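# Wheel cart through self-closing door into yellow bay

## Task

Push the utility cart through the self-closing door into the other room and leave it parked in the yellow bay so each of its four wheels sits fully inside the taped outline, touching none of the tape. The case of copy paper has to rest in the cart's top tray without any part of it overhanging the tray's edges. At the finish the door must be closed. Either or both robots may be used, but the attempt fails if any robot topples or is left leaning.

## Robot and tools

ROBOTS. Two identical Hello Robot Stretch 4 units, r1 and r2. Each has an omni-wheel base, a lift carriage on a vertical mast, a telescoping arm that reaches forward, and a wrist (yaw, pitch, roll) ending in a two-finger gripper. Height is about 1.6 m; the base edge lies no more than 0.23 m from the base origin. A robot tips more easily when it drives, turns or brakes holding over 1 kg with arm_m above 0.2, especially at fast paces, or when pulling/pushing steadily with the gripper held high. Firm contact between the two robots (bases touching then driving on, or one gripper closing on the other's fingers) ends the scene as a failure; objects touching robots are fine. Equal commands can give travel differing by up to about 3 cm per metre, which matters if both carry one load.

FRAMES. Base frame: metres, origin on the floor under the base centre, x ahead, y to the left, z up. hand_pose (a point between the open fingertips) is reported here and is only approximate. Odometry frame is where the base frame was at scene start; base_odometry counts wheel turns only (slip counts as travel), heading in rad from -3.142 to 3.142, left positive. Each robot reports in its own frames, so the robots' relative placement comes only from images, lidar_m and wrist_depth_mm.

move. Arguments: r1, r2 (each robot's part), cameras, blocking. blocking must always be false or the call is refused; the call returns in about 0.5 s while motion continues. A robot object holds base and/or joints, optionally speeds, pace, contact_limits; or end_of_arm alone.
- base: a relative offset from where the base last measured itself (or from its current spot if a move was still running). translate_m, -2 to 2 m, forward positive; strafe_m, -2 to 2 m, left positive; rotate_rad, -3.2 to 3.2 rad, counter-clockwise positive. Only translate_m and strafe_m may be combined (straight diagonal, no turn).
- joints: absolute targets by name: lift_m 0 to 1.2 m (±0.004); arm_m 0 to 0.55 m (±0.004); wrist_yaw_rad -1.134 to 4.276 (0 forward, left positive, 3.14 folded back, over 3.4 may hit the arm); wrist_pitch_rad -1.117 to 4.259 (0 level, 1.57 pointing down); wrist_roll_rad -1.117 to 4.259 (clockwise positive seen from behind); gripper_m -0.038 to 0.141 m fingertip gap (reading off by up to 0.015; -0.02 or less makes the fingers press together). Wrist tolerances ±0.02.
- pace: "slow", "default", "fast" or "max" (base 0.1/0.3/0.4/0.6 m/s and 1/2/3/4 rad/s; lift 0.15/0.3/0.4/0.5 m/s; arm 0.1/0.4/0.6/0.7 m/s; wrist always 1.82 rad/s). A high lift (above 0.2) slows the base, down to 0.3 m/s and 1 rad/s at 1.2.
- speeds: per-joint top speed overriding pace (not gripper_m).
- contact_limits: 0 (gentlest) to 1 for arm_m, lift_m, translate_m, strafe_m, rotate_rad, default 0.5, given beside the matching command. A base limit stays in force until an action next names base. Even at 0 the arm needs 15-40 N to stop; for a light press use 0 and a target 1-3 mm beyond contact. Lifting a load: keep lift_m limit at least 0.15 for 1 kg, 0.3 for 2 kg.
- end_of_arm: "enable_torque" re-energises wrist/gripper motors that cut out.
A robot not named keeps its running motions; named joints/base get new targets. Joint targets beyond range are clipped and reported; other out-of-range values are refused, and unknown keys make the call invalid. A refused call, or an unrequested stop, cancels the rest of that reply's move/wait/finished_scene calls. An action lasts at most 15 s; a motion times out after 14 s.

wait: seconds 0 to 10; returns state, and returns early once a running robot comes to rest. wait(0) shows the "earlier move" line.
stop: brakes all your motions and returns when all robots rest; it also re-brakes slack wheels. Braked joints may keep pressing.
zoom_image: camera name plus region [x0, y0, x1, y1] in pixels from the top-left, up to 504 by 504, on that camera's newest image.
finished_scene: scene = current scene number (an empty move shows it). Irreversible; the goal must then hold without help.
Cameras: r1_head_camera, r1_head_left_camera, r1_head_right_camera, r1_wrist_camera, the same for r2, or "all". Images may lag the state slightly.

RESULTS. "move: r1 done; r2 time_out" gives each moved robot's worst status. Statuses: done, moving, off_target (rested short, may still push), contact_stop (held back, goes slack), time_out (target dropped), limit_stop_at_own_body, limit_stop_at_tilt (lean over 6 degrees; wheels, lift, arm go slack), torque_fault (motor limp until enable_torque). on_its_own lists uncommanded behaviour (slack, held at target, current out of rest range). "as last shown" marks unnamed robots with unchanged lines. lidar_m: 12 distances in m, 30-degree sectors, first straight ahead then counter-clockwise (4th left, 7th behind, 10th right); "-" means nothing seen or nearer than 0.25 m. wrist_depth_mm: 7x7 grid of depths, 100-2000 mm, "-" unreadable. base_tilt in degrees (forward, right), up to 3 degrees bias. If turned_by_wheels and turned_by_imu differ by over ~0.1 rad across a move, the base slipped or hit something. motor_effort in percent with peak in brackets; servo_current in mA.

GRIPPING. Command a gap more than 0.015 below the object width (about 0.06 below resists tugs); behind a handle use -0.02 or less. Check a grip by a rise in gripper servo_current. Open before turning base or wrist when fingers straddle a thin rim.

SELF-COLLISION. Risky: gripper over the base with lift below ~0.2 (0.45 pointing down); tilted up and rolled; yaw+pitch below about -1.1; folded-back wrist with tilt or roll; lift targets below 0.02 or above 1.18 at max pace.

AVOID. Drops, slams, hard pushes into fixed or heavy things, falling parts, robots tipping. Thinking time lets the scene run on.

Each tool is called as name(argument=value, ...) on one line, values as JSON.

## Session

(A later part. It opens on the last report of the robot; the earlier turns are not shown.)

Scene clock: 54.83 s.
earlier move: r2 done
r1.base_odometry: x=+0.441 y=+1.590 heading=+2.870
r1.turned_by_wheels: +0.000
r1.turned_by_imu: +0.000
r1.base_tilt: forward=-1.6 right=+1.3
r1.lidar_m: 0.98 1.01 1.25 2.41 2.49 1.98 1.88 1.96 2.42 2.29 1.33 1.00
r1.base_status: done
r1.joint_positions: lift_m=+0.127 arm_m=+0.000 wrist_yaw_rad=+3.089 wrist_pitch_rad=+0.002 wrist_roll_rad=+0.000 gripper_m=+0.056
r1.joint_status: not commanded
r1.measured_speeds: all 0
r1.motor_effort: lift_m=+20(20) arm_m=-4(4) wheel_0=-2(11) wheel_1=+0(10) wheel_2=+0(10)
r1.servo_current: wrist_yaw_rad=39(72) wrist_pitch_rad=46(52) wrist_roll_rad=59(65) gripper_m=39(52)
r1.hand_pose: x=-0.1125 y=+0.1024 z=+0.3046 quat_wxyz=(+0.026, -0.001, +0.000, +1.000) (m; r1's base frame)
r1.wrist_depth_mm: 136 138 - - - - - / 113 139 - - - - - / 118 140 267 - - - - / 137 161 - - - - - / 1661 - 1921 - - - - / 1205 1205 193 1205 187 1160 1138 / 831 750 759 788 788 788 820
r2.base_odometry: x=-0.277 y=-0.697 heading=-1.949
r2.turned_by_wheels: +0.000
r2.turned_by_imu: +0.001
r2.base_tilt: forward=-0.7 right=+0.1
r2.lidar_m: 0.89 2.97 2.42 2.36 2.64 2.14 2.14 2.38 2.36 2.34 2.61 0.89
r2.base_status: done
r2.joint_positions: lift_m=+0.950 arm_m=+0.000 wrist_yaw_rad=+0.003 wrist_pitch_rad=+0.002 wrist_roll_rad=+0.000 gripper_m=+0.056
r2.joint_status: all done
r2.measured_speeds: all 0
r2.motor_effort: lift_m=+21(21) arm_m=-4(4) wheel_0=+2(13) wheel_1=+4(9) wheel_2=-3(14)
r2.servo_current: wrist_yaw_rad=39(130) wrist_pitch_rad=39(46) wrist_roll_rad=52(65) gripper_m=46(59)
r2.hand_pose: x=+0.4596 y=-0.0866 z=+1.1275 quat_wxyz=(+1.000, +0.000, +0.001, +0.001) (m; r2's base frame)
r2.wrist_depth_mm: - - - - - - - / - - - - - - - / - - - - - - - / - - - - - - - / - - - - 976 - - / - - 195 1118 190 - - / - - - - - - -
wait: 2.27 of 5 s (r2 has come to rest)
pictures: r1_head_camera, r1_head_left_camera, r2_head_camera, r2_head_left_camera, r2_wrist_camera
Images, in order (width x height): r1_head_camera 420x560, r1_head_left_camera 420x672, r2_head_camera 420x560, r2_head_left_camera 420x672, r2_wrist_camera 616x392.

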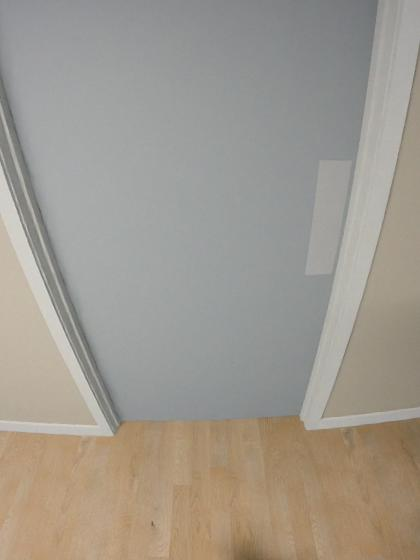

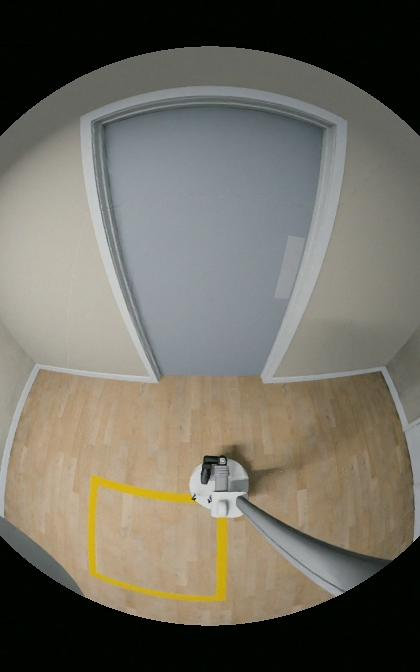

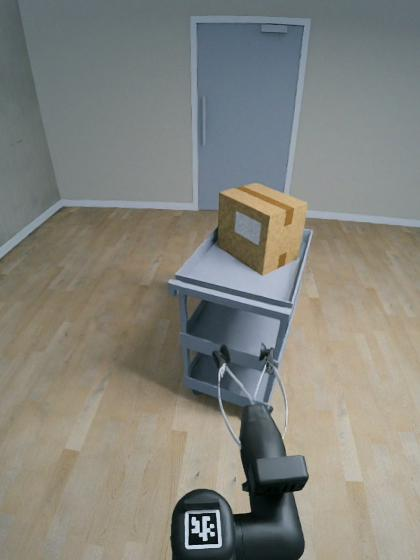

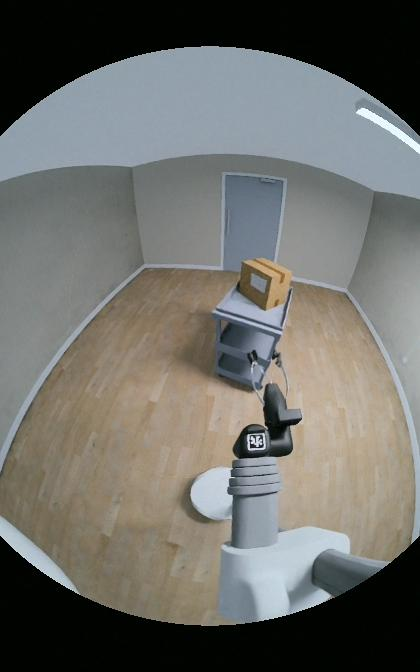

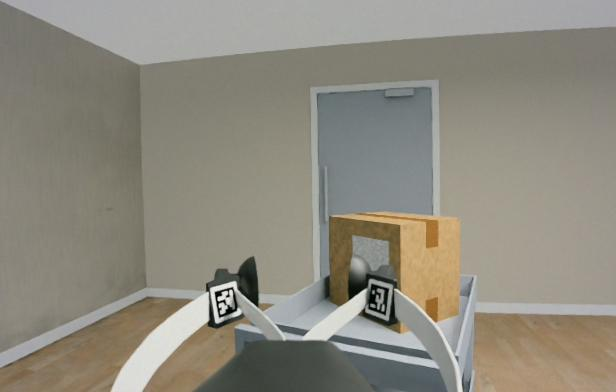

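move(blocking=false, r1={"base":{"strafe_m":-0.17}}, r2={"base":{"rotate_rad":-0.33},"joints":{"lift_m":0.8}})

wait(seconds=2)

wait(seconds=2)

move(blocking=false, r2={"base":{"strafe_m":0.28}})

wait(seconds=4, cameras=["r1_head_camera","r2_head_camera","r2_wrist_camera"])

zoom_image(camera="r2_head_camera", region=[120, 180, 360, 500])

Scene clock: 80.60 s.
move: r1 moving; r2 moving
r1.base_odometry: x=+0.451 y=+1.625 heading=+2.870
r1.turned_by_wheels: +0.000
r1.turned_by_imu: +0.000
r1.base_tilt: forward=-1.6 right=+1.3
r1.lidar_m: 0.95 1.00 1.24 2.46 2.52 1.98 1.88 1.97 2.37 2.25 1.33 0.95
r1.base_status: strafe_m moving
r1.joint_positions: lift_m=+0.127 arm_m=+0.000 wrist_yaw_rad=+3.089 wrist_pitch_rad=+0.002 wrist_roll_rad=+0.000 gripper_m=+0.056
r1.joint_status: not commanded
r1.measured_speeds: translate_m=-0.001 strafe_m=-0.142 rotate_rad=+0.003 lift_m=+0.000 arm_m=+0.000 wrist_yaw_rad=+0.000 wrist_pitch_rad=+0.000 wrist_roll_rad=+0.000
r1.motor_effort: lift_m=+20(20) arm_m=-4(4) wheel_0=+10(10) wheel_1=-8(10) wheel_2=+1(2)
r1.servo_current: wrist_yaw_rad=52(52) wrist_pitch_rad=39(52) wrist_roll_rad=52(65) gripper_m=46(46)
r1.hand_pose: x=-0.1125 y=+0.1024 z=+0.3046 quat_wxyz=(+0.026, -0.001, +0.000, +1.000) (m; r1's base frame)
r1.wrist_depth_mm: 137 138 - - - - - / 114 139 - - - - - / 118 140 236 - - - - / 137 162 - - - - - / 1708 - 1983 - - - - / 1160 1205 193 1205 187 1160 1118 / 842 750 759 788 798 778 809
r2.base_odometry: x=-0.277 y=-0.697 heading=-2.162
r2.turned_by_wheels: -0.213
r2.turned_by_imu: -0.206
r2.base_tilt: forward=-0.7 right=+0.1
r2.lidar_m: 0.87 1.02 2.55 2.35 2.43 2.30 2.14 2.20 2.48 2.33 2.41 3.22
r2.base_status: rotate_rad moving
r2.joint_positions: lift_m=+0.912 arm_m=+0.000 wrist_yaw_rad=+0.003 wrist_pitch_rad=+0.002 wrist_roll_rad=+0.000 gripper_m=+0.056
r2.joint_status: lift_m moving
r2.measured_speeds: translate_m=-0.001 strafe_m=+0.002 rotate_rad=-0.671 lift_m=-0.146 arm_m=+0.000 wrist_yaw_rad=+0.000 wrist_pitch_rad=+0.000 wrist_roll_rad=+0.000
r2.motor_effort: lift_m=+9(18) arm_m=-4(4) wheel_0=+5(11) wheel_1=+4(9) wheel_2=+7(10)
r2.servo_current: wrist_yaw_rad=46(52) wrist_pitch_rad=39(39) wrist_roll_rad=52(52) gripper_m=52(52)
r2.hand_pose: x=+0.4596 y=-0.0866 z=+1.0901 quat_wxyz=(+1.000, +0.000, +0.001, +0.001) (m; r2's base frame)
r2.wrist_depth_mm: - - - - - - - / - - - - - - - / - - - - - - - / - - - - - - - / - - - 991 - - - / - - 192 960 189 - - / - - - - - - -
pictures: none

Scene clock: 81.80 s.
earlier move: r1 moving; r2 done
r1.base_odometry: x=+0.487 y=+1.754 heading=+2.870
r1.turned_by_wheels: +0.000
r1.turned_by_imu: -0.001
r1.base_tilt: forward=-1.6 right=+1.2
r1.lidar_m: 0.97 1.01 1.27 2.58 2.67 1.99 1.87 1.95 2.24 2.10 1.33 0.92
r1.base_status: strafe_m moving
r1.joint_positions: lift_m=+0.127 arm_m=+0.000 wrist_yaw_rad=+3.089 wrist_pitch_rad=+0.002 wrist_roll_rad=+0.000 gripper_m=+0.056
r1.joint_status: not commanded
r1.measured_speeds: all 0
r1.motor_effort: lift_m=+20(20) arm_m=-4(4) wheel_0=+2(11) wheel_1=+0(10) wheel_2=+1(2)
r1.servo_current: wrist_yaw_rad=39(72) wrist_pitch_rad=39(52) wrist_roll_rad=46(65) gripper_m=46(46)
r1.hand_pose: x=-0.1125 y=+0.1024 z=+0.3046 quat_wxyz=(+0.026, -0.001, +0.000, +1.000) (m; r1's base frame)
r1.wrist_depth_mm: 136 138 - - - - - / 113 139 - - - - - / 117 139 228 - - - - / 137 160 297 - - - - / 1661 - 1921 - - - - / 1160 1182 193 1182 187 1160 1138 / 854 750 759 143 798 778 820
r2.base_odometry: x=-0.277 y=-0.697 heading=-2.278
r2.turned_by_wheels: -0.116
r2.turned_by_imu: -0.113
r2.base_tilt: forward=-0.7 right=+0.1
r2.lidar_m: 0.87 0.96 2.66 2.37 2.41 2.40 2.13 2.16 2.60 2.31 2.37 2.88
r2.base_status: done
r2.joint_positions: lift_m=+0.800 arm_m=+0.000 wrist_yaw_rad=+0.003 wrist_pitch_rad=+0.002 wrist_roll_rad=+0.000 gripper_m=+0.056
r2.joint_status: all done
r2.measured_speeds: all 0
r2.motor_effort: lift_m=+14(18) arm_m=-4(4) wheel_0=+3(11) wheel_1=+2(9) wheel_2=+4(10)
r2.servo_current: wrist_yaw_rad=39(59) wrist_pitch_rad=39(52) wrist_roll_rad=52(59) gripper_m=46(52)
r2.hand_pose: x=+0.4595 y=-0.0867 z=+0.9781 quat_wxyz=(+1.000, +0.000, +0.001, +0.001) (m; r2's base frame)
r2.wrist_depth_mm: - - - - - - - / - - - - - - - / - - - - - - - / - - 1008 - - - - / - - 1008 1281 - - - / - 809 190 1281 190 - - / - 788 - - - - -
wait: 1.20 of 2 s (r2 has come to rest)
pictures: none

Scene clock: 81.93 s.
earlier move: r1 done
r1.base_odometry: x=+0.487 y=+1.754 heading=+2.870
r1.turned_by_wheels: +0.000
r1.turned_by_imu: +0.000
r1.base_tilt: forward=-1.6 right=+1.3
r1.lidar_m: 0.97 1.00 1.25 2.59 2.65 1.98 1.88 1.97 2.25 2.10 1.37 0.93
r1.base_status: done
r1.joint_positions: lift_m=+0.127 arm_m=+0.000 wrist_yaw_rad=+3.089 wrist_pitch_rad=+0.002 wrist_roll_rad=+0.000 gripper_m=+0.056
r1.joint_status: not commanded
r1.measured_speeds: all 0
r1.motor_effort: lift_m=+20(20) arm_m=-4(4) wheel_0=+1(11) wheel_1=+0(10) wheel_2=+0(2)
r1.servo_current: wrist_yaw_rad=46(72) wrist_pitch_rad=46(52) wrist_roll_rad=52(65) gripper_m=39(46)
r1.hand_pose: x=-0.1125 y=+0.1024 z=+0.3046 quat_wxyz=(+0.026, -0.001, +0.000, +1.000) (m; r1's base frame)
r1.wrist_depth_mm: 136 139 - - - - - / 113 139 - - - - - / 117 140 228 - - - - / 137 161 297 - - - - / 1708 - 1921 - - - - / 1205 1205 194 1205 187 1160 1138 / 854 750 750 143 788 778 809
r2.base_odometry: x=-0.277 y=-0.697 heading=-2.278
r2.turned_by_wheels: +0.000
r2.turned_by_imu: +0.000
r2.base_tilt: forward=-0.7 right=+0.0
r2.lidar_m: 0.87 0.92 2.67 2.37 2.39 2.38 2.15 2.14 2.61 2.34 2.35 2.89
r2.base_status: done
r2.joint_positions: lift_m=+0.800 arm_m=+0.000 wrist_yaw_rad=+0.003 wrist_pitch_rad=+0.002 wrist_roll_rad=+0.000 gripper_m=+0.056
r2.joint_status: all done
r2.measured_speeds: all 0
r2.motor_effort: lift_m=+14(18) arm_m=-4(4) wheel_0=+3(11) wheel_1=+2(9) wheel_2=+4(10)
r2.servo_current: wrist_yaw_rad=39(59) wrist_pitch_rad=39(52) wrist_roll_rad=46(59) gripper_m=46(52)
r2.hand_pose: x=+0.4595 y=-0.0867 z=+0.9781 quat_wxyz=(+1.000, +0.000, +0.001, +0.001) (m; r2's base frame)
r2.wrist_depth_mm: - - - - - - - / - - - - - - - / - - - - - - - / - - 1008 - - - - / - - 1025 1255 - - - / - 798 190 1281 190 - - / - 798 - - - - -
wait: 0.13 of 2 s (r1 has come to rest)
pictures: none

Scene clock: 82.43 s.
move: r2 moving
r1: as last shown
r1.lidar_m: 0.95 1.00 1.25 2.58 2.66 1.96 1.87 1.95 2.24 2.12 1.37 0.93
r1.motor_effort: lift_m=+20(20) arm_m=-4(4) wheel_0=+2(2) wheel_1=+0(1) wheel_2=+0(0)
r1.servo_current: wrist_yaw_rad=46(65) wrist_pitch_rad=39(52) wrist_roll_rad=46(59) gripper_m=39(46)
r1.wrist_depth_mm: 136 139 - - - - - / 113 139 - - - - - / 117 140 227 - - - - / 137 161 296 - - - - / 1661 - 1983 - - - - / 1182 1182 194 1182 187 1118 1118 / 842 750 759 142 798 778 809
r2.base_odometry: x=-0.249 y=-0.720 heading=-2.278
r2.turned_by_wheels: +0.000
r2.turned_by_imu: +0.000
r2.base_tilt: forward=-0.7 right=+0.1
r2.lidar_m: 0.88 0.96 2.62 2.30 2.37 2.38 2.14 2.19 2.64 2.37 2.41 2.94
r2.base_status: strafe_m moving
r2.joint_positions: lift_m=+0.800 arm_m=+0.000 wrist_yaw_rad=+0.003 wrist_pitch_rad=+0.002 wrist_roll_rad=+0.000 gripper_m=+0.056
r2.joint_status: not commanded
r2.measured_speeds: translate_m=+0.001 strafe_m=+0.142 rotate_rad=-0.008 lift_m=+0.000 arm_m=+0.000 wrist_yaw_rad=+0.000 wrist_pitch_rad=+0.000 wrist_roll_rad=+0.000
r2.motor_effort: lift_m=+14(14) arm_m=-4(4) wheel_0=-7(13) wheel_1=+12(12) wheel_2=-1(3)
r2.servo_current: wrist_yaw_rad=46(52) wrist_pitch_rad=33(46) wrist_roll_rad=39(65) gripper_m=39(52)
r2.hand_pose: x=+0.4595 y=-0.0867 z=+0.9781 quat_wxyz=(+1.000, +0.000, +0.001, +0.001) (m; r2's base frame)
r2.wrist_depth_mm: - - - - - - - / - - - - - - - / - - - - - - - / - - 1060 1118 - - - / - - 1025 1060 - - - / - - 190 - 190 - - / - 798 - - - - -
pictures: none

Scene clock: 84.20 s.
earlier move: r2 done
r1.base_odometry: x=+0.487 y=+1.754 heading=+2.870
r1.turned_by_wheels: +0.000
r1.turned_by_imu: +0.000
r1.base_tilt: forward=-1.6 right=+1.3
r1.lidar_m: 0.96 1.01 1.25 2.58 2.68 1.99 1.87 1.96 2.24 2.12 1.36 0.94
r1.base_status: not commanded
r1.joint_positions: lift_m=+0.127 arm_m=+0.000 wrist_yaw_rad=+3.089 wrist_pitch_rad=+0.002 wrist_roll_rad=+0.000 gripper_m=+0.056
r1.joint_status: not commanded
r1.measured_speeds: all 0
r1.motor_effort: lift_m=+20(20) arm_m=-4(4) wheel_0=+2(2) wheel_1=+0(1) wheel_2=+0(0)
r1.servo_current: wrist_yaw_rad=33(65) wrist_pitch_rad=46(52) wrist_roll_rad=33(65) gripper_m=39(46)
r1.hand_pose: x=-0.1125 y=+0.1024 z=+0.3046 quat_wxyz=(+0.026, -0.001, +0.000, +1.000) (m; r1's base frame)
r1.wrist_depth_mm: 136 139 - - - - - / 113 139 - - - - - / 117 139 229 - - - - / 137 161 296 - - - - / 1661 - 1921 - - - - / 1205 1160 193 1205 188 1160 1118 / 842 750 750 143 788 778 798
r2.base_odometry: x=-0.064 y=-0.879 heading=-2.278
r2.turned_by_wheels: +0.000
r2.turned_by_imu: +0.001
r2.base_tilt: forward=-0.7 right=+0.1
r2.lidar_m: 0.90 3.61 2.36 2.10 2.12 2.47 2.18 2.19 2.73 2.62 2.62 0.90
r2.base_status: done
r2.joint_positions: lift_m=+0.800 arm_m=+0.000 wrist_yaw_rad=+0.003 wrist_pitch_rad=+0.002 wrist_roll_rad=+0.000 gripper_m=+0.056
r2.joint_status: not commanded
r2.measured_speeds: all 0
r2.motor_effort: lift_m=+15(15) arm_m=-4(4) wheel_0=-1(13) wheel_1=+2(13) wheel_2=+0(3)
r2.servo_current: wrist_yaw_rad=52(59) wrist_pitch_rad=39(46) wrist_roll_rad=52(65) gripper_m=46(59)
r2.hand_pose: x=+0.4595 y=-0.0867 z=+0.9780 quat_wxyz=(+1.000, +0.000, +0.001, +0.001) (m; r2's base frame)
r2.wrist_depth_mm: - - - - - - - / - - - - - - - / - - - - - - - / - - - 1025 1098 - - / - - - 1060 1042 - - / - - 196 - 189 - - / - - 1921 - - - -
wait: 1.77 of 4 s (r2 has come to rest)
pictures: r1_head_camera, r2_head_camera, r2_wrist_camera
Images, in order (width x height): r1_head_camera 420x560, r2_head_camera 420x560, r2_wrist_camera 616x392.

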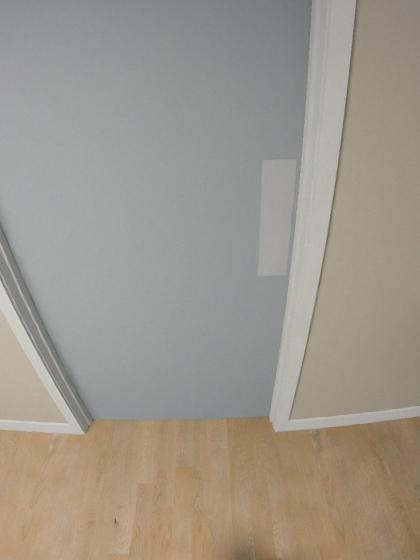

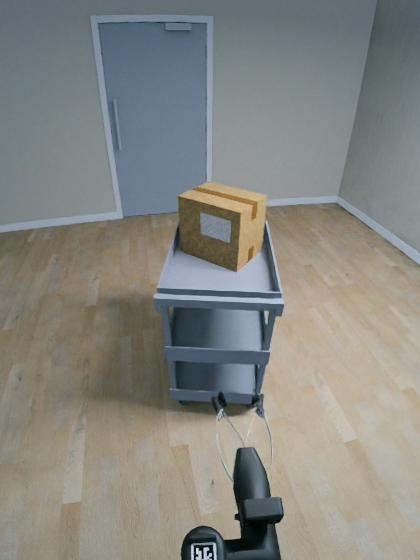

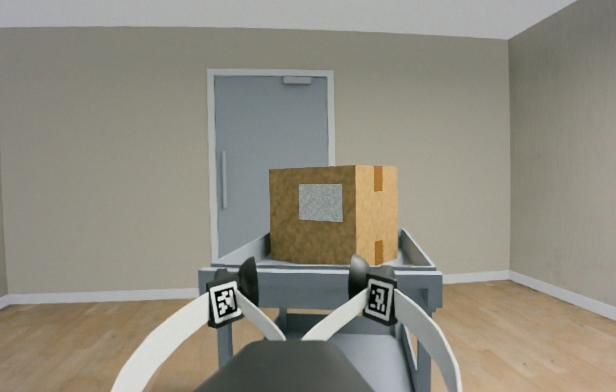

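Scaled by 1.575 from the camera's 420x560 image, which has a finer 1200x1600 frame.

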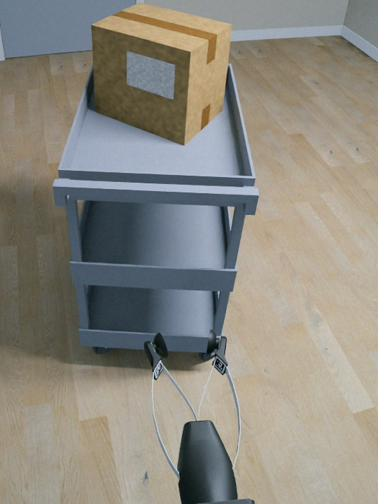

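move(blocking=false, r2={"joints":{"lift_m":0.705,"wrist_roll_rad":1.57,"gripper_m":0.11},"base":{"translate_m":0.2}})

wait(seconds=3)

wait(seconds=1, cameras=["r2_head_camera","r2_wrist_camera"])

zoom_image(camera="r2_head_camera", region=[120, 180, 360, 500])

Scene clock: 93.97 s.
move: r2 moving
r1: as last shown
r1.lidar_m: 0.95 1.00 1.25 2.58 2.67 1.99 1.87 1.95 2.25 2.11 1.33 0.92
r1.servo_current: wrist_yaw_rad=39(59) wrist_pitch_rad=39(52) wrist_roll_rad=52(59) gripper_m=39(46)
r1.wrist_depth_mm: 136 138 - - - - - / 113 139 - - - - - / 117 140 228 - - - - / 137 160 297 - - - - / 1661 - 1921 - - - - / 1182 1182 194 1182 188 1138 1118 / 842 732 759 143 788 778 798
r2.base_odometry: x=-0.084 y=-0.903 heading=-2.278
r2.turned_by_wheels: +0.000
r2.turned_by_imu: +0.001
r2.base_tilt: forward=-0.7 right=+0.1
r2.lidar_m: 0.84 3.60 2.36 2.10 2.12 2.49 2.22 2.24 2.71 2.61 2.62 0.90
r2.base_status: translate_m moving
r2.joint_positions: lift_m=+0.762 arm_m=+0.000 wrist_yaw_rad=+0.003 wrist_pitch_rad=+0.002 wrist_roll_rad=+0.589 gripper_m=+0.075
r2.joint_status: lift_m moving; wrist_roll_rad moving; gripper_m moving
r2.measured_speeds: translate_m=+0.121 strafe_m=+0.000 rotate_rad=-0.005 lift_m=-0.146 arm_m=+0.000 wrist_yaw_rad=+0.000 wrist_pitch_rad=+0.000 wrist_roll_rad=+1.820
r2.motor_effort: lift_m=+16(16) arm_m=-4(4) wheel_0=+7(9) wheel_1=+8(9) wheel_2=-13(13)
r2.servo_current: wrist_yaw_rad=46(52) wrist_pitch_rad=39(46) wrist_roll_rad=52(85) gripper_m=85(91)
r2.hand_pose: x=+0.4595 y=-0.0867 z=+0.9401 quat_wxyz=(+0.957, +0.290, +0.001, +0.001) (m; r2's base frame)
r2.wrist_depth_mm: - - - - - - - / - - - - - - - / - - - - - - - / - - - 991 976 - - / - - - 1008 691 - 1863 / - - 190 715 187 931 1464 / - - - - - - 1205
pictures: none

Scene clock: 95.53 s.
earlier move: r2 done
r1.base_odometry: x=+0.487 y=+1.754 heading=+2.870
r1.turned_by_wheels: +0.000
r1.turned_by_imu: +0.000
r1.base_tilt: forward=-1.6 right=+1.3
r1.lidar_m: 0.96 1.01 1.26 2.58 2.66 1.99 1.87 1.97 2.24 2.13 1.32 0.94
r1.base_status: not commanded
r1.joint_positions: lift_m=+0.127 arm_m=+0.000 wrist_yaw_rad=+3.089 wrist_pitch_rad=+0.002 wrist_roll_rad=+0.000 gripper_m=+0.056
r1.joint_status: not commanded
r1.measured_speeds: all 0
r1.motor_effort: lift_m=+20(20) arm_m=-4(4) wheel_0=+1(2) wheel_1=+0(1) wheel_2=+0(0)
r1.servo_current: wrist_yaw_rad=39(65) wrist_pitch_rad=46(52) wrist_roll_rad=46(72) gripper_m=39(46)
r1.hand_pose: x=-0.1125 y=+0.1024 z=+0.3046 quat_wxyz=(+0.026, -0.001, +0.000, +1.000) (m; r1's base frame)
r1.wrist_depth_mm: 136 139 - - - - - / 113 139 - - - - - / 117 140 226 - - - - / 137 161 296 - - - - / 1618 - 1921 - - - - / 1182 1182 193 1205 187 1160 1118 / 854 750 759 143 798 768 798
r2.base_odometry: x=-0.194 y=-1.031 heading=-2.278
r2.turned_by_wheels: +0.000
r2.turned_by_imu: +0.000
r2.base_tilt: forward=-0.7 right=+0.1
r2.lidar_m: 0.69 3.44 2.41 2.13 2.15 2.63 2.38 2.43 2.87 2.58 2.62 0.72
r2.base_status: done
r2.joint_positions: lift_m=+0.705 arm_m=+0.000 wrist_yaw_rad=+0.003 wrist_pitch_rad=+0.002 wrist_roll_rad=+1.568 gripper_m=+0.110
r2.joint_status: all done
r2.measured_speeds: all 0
r2.motor_effort: lift_m=+14(16) arm_m=-4(4) wheel_0=+3(10) wheel_1=+3(9) wheel_2=-5(14)
r2.servo_current: wrist_yaw_rad=46(59) wrist_pitch_rad=39(46) wrist_roll_rad=59(98) gripper_m=46(124)
r2.hand_pose: x=+0.4595 y=-0.0867 z=+0.8831 quat_wxyz=(+0.708, +0.706, +0.001, +0.000) (m; r2's base frame)
r2.wrist_depth_mm: - - - - - 1756 1229 / - - - - - 1661 512 / - - 917 788 525 - 521 / - - 820 778 - - 535 / - - - 842 544 - 539 / - - 195 544 191 559 554 / - - - - - 1618 1160
wait: 1.57 of 3 s (r2 has come to rest)
pictures: none

Scene clock: 96.53 s.
r1.base_odometry: x=+0.487 y=+1.754 heading=+2.870
r1.turned_by_wheels: +0.000
r1.turned_by_imu: +0.000
r1.base_tilt: forward=-1.6 right=+1.3
r1.lidar_m: 0.95 1.00 1.27 2.57 2.67 2.00 1.87 1.95 2.27 2.12 1.31 0.96
r1.base_status: not commanded
r1.joint_positions: lift_m=+0.127 arm_m=+0.000 wrist_yaw_rad=+3.089 wrist_pitch_rad=+0.002 wrist_roll_rad=+0.000 gripper_m=+0.056
r1.joint_status: not commanded
r1.measured_speeds: all 0
r1.motor_effort: lift_m=+20(20) arm_m=-4(4) wheel_0=+1(2) wheel_1=+0(1) wheel_2=+0(0)
r1.servo_current: wrist_yaw_rad=39(65) wrist_pitch_rad=46(52) wrist_roll_rad=52(72) gripper_m=39(46)
r1.hand_pose: x=-0.1125 y=+0.1024 z=+0.3046 quat_wxyz=(+0.026, -0.001, +0.000, +1.000) (m; r1's base frame)
r1.wrist_depth_mm: 136 138 - - - - - / 113 139 - - - - - / 117 140 227 - - - - / 137 160 297 - - - - / 1661 - 1921 - - - - / 1205 1205 193 1182 188 1160 1138 / 842 750 750 143 798 778 831
r2.base_odometry: x=-0.194 y=-1.031 heading=-2.278
r2.turned_by_wheels: +0.000
r2.turned_by_imu: +0.000
r2.base_tilt: forward=-0.6 right=+0.1
r2.lidar_m: 0.70 3.43 2.40 2.15 2.15 2.67 2.39 2.43 2.85 2.59 2.58 0.72
r2.base_status: done
r2.joint_positions: lift_m=+0.705 arm_m=+0.000 wrist_yaw_rad=+0.003 wrist_pitch_rad=+0.002 wrist_roll_rad=+1.568 gripper_m=+0.110
r2.joint_status: all done
r2.measured_speeds: all 0
r2.motor_effort: lift_m=+14(16) arm_m=-4(4) wheel_0=+3(10) wheel_1=+3(9) wheel_2=-4(14)
r2.servo_current: wrist_yaw_rad=46(59) wrist_pitch_rad=46(46) wrist_roll_rad=46(98) gripper_m=52(124)
r2.hand_pose: x=+0.4595 y=-0.0867 z=+0.8831 quat_wxyz=(+0.708, +0.706, +0.001, +0.000) (m; r2's base frame)
r2.wrist_depth_mm: - - - - - 1756 1205 / - - - - - 1618 517 / - - 917 798 525 - 517 / - - 831 768 - - 530 / - - - 854 544 - 544 / - - 195 549 191 559 564 / - - - - - 1661 1160
wait: 1.00 s; at rest by 0.27 s
pictures: r2_head_camera, r2_wrist_camera
Images, in order (width x height): r2_head_camera 420x560, r2_wrist_camera 616x392.

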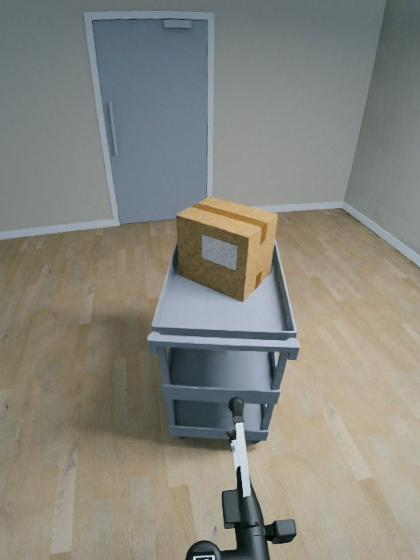

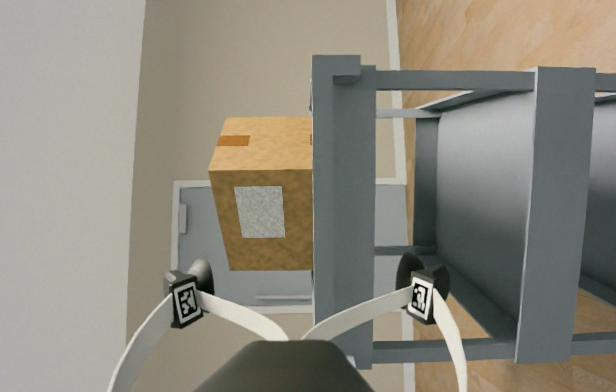

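Scaled by 1.575 from the camera's 420x560 image, which has a finer 1200x1600 frame.

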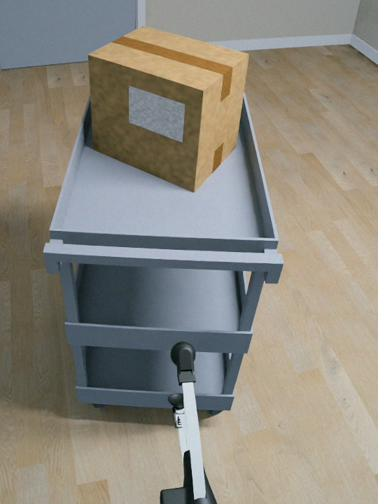

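zoom_image(camera="r2_wrist_camera", region=[280, 30, 440, 380])

zoom_image(camera="r2_head_camera", region=[130, 310, 330, 400])

Scaled by 1.440.

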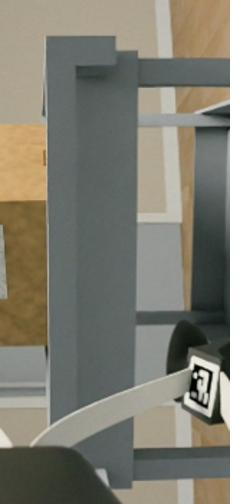

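Scaled by 2.520 from the camera's 420x560 image, which has a finer 1200x1600 frame.

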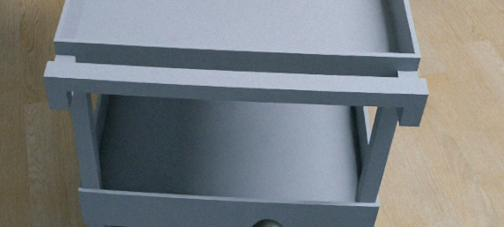

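move(blocking=false, r2={"joints":{"lift_m":0.688},"base":{"translate_m":0.23},"pace":"slow","contact_limits":{"translate_m":0.1}})

wait(seconds=4, cameras=["r2_head_camera","r2_wrist_camera"])

zoom_image(camera="r2_head_camera", region=[100, 310, 340, 560])

Scene clock: 119.20 s.
move: r2 moving
r1: as last shown
r1.lidar_m: 0.96 1.00 1.25 2.57 2.66 1.99 1.88 1.97 2.23 2.10 1.37 0.93
r1.motor_effort: lift_m=+20(20) arm_m=-4(4) wheel_0=+2(2) wheel_1=+0(1) wheel_2=+0(0)
r1.servo_current: wrist_yaw_rad=46(65) wrist_pitch_rad=39(46) wrist_roll_rad=39(65) gripper_m=39(46)
r1.wrist_depth_mm: 136 138 - - - - - / 113 139 - - - - - / 117 140 227 - - - - / 137 161 296 - - - - / 1661 - 1983 - - - - / 1182 1182 194 1205 188 1160 1118 / 842 750 768 143 788 788 820
r2.base_odometry: x=-0.202 y=-1.040 heading=-2.278
r2.turned_by_wheels: +0.000
r2.turned_by_imu: +0.001
r2.base_tilt: forward=-0.7 right=+0.1
r2.lidar_m: 0.68 3.41 2.38 2.13 2.13 2.67 2.40 2.42 2.85 2.58 2.58 0.69
r2.base_status: translate_m moving
r2.joint_positions: lift_m=+0.689 arm_m=+0.000 wrist_yaw_rad=+0.003 wrist_pitch_rad=+0.002 wrist_roll_rad=+1.568 gripper_m=+0.110
r2.joint_status: lift_m moving
r2.measured_speeds: translate_m=+0.048 strafe_m=+0.000 rotate_rad=-0.001 lift_m=-0.019 arm_m=+0.000 wrist_yaw_rad=+0.000 wrist_pitch_rad=+0.000 wrist_roll_rad=+0.000
r2.motor_effort: lift_m=+14(17) arm_m=-4(4) wheel_0=+6(10) wheel_1=+6(7) wheel_2=-9(11)
r2.servo_current: wrist_yaw_rad=39(59) wrist_pitch_rad=39(46) wrist_roll_rad=46(52) gripper_m=46(59)
r2.contact_limits: translate_m 0.1
r2.hand_pose: x=+0.4595 y=-0.0867 z=+0.8668 quat_wxyz=(+0.708, +0.706, +0.001, +0.000) (m; r2's base frame)
r2.wrist_depth_mm: - - - - - 1708 1182 / - - - 504 - 1397 504 / - - 866 512 - - 512 / - - 788 525 - - 517 / - - 891 535 1138 - 535 / - - 195 539 189 544 544 / - - - - - 1618 554
pictures: none

Scene clock: 122.27 s.
earlier move: r2 done
r1.base_odometry: x=+0.487 y=+1.754 heading=+2.870
r1.turned_by_wheels: +0.000
r1.turned_by_imu: +0.000
r1.base_tilt: forward=-1.6 right=+1.2
r1.lidar_m: 0.93 1.01 1.25 2.59 2.67 1.98 1.85 1.96 2.26 2.11 1.37 0.93
r1.base_status: not commanded
r1.joint_positions: lift_m=+0.127 arm_m=+0.000 wrist_yaw_rad=+3.089 wrist_pitch_rad=+0.002 wrist_roll_rad=+0.000 gripper_m=+0.056
r1.joint_status: not commanded
r1.measured_speeds: all 0
r1.motor_effort: lift_m=+20(20) arm_m=-4(4) wheel_0=+1(2) wheel_1=+0(1) wheel_2=+0(0)
r1.servo_current: wrist_yaw_rad=33(72) wrist_pitch_rad=39(52) wrist_roll_rad=52(72) gripper_m=46(52)
r1.hand_pose: x=-0.1125 y=+0.1024 z=+0.3046 quat_wxyz=(+0.026, -0.001, +0.000, +1.000) (m; r1's base frame)
r1.wrist_depth_mm: 136 139 - - - - - / 113 138 - - - - - / 117 140 226 - - - - / 137 161 297 - - - - / 1708 - 1921 - - - - / 1160 1205 193 1205 187 1160 1138 / 854 750 750 143 788 778 820
r2.base_odometry: x=-0.343 y=-1.206 heading=-2.278
r2.turned_by_wheels: +0.000
r2.turned_by_imu: +0.000
r2.base_tilt: forward=-0.6 right=+0.0
r2.lidar_m: 0.48 0.54 2.44 2.20 2.20 2.68 2.61 2.64 2.82 2.51 2.56 0.48
r2.base_status: done
r2.joint_positions: lift_m=+0.688 arm_m=+0.000 wrist_yaw_rad=+0.003 wrist_pitch_rad=+0.002 wrist_roll_rad=+1.568 gripper_m=+0.110
r2.joint_status: all done
r2.measured_speeds: all 0
r2.motor_effort: lift_m=+14(17) arm_m=-4(4) wheel_0=+3(11) wheel_1=+4(7) wheel_2=-5(11)
r2.servo_current: wrist_yaw_rad=52(65) wrist_pitch_rad=46(46) wrist_roll_rad=46(65) gripper_m=52(59)
r2.contact_limits: translate_m 0.1
r2.hand_pose: x=+0.4595 y=-0.0867 z=+0.8661 quat_wxyz=(+0.708, +0.706, +0.001, +0.000) (m; r2's base frame)
r2.wrist_depth_mm: - - - 283 287 1576 492 / - - - 290 291 842 - / - - 569 296 300 878 - / - - 554 301 304 - - / - - 615 307 307 - - / - - 198 253 193 - - / - - - - - 1708 517
wait: 3.07 of 4 s (r2 has come to rest)
pictures: r2_head_camera, r2_wrist_camera
Images, in order (width x height): r2_head_camera 420x560, r2_wrist_camera 616x392.

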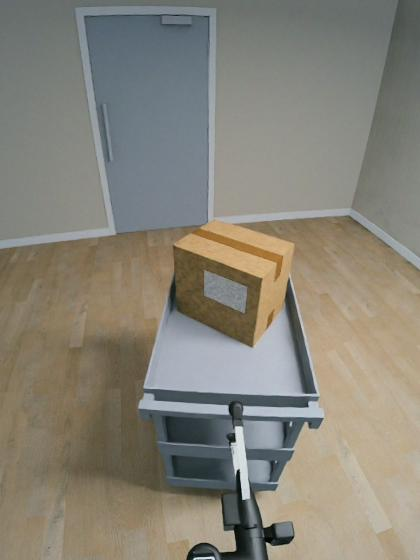

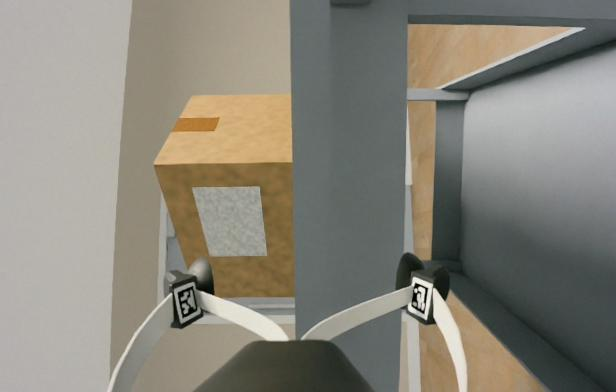

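Scaled by 2.016 from the camera's 420x560 image, which has a finer 1200x1600 frame.

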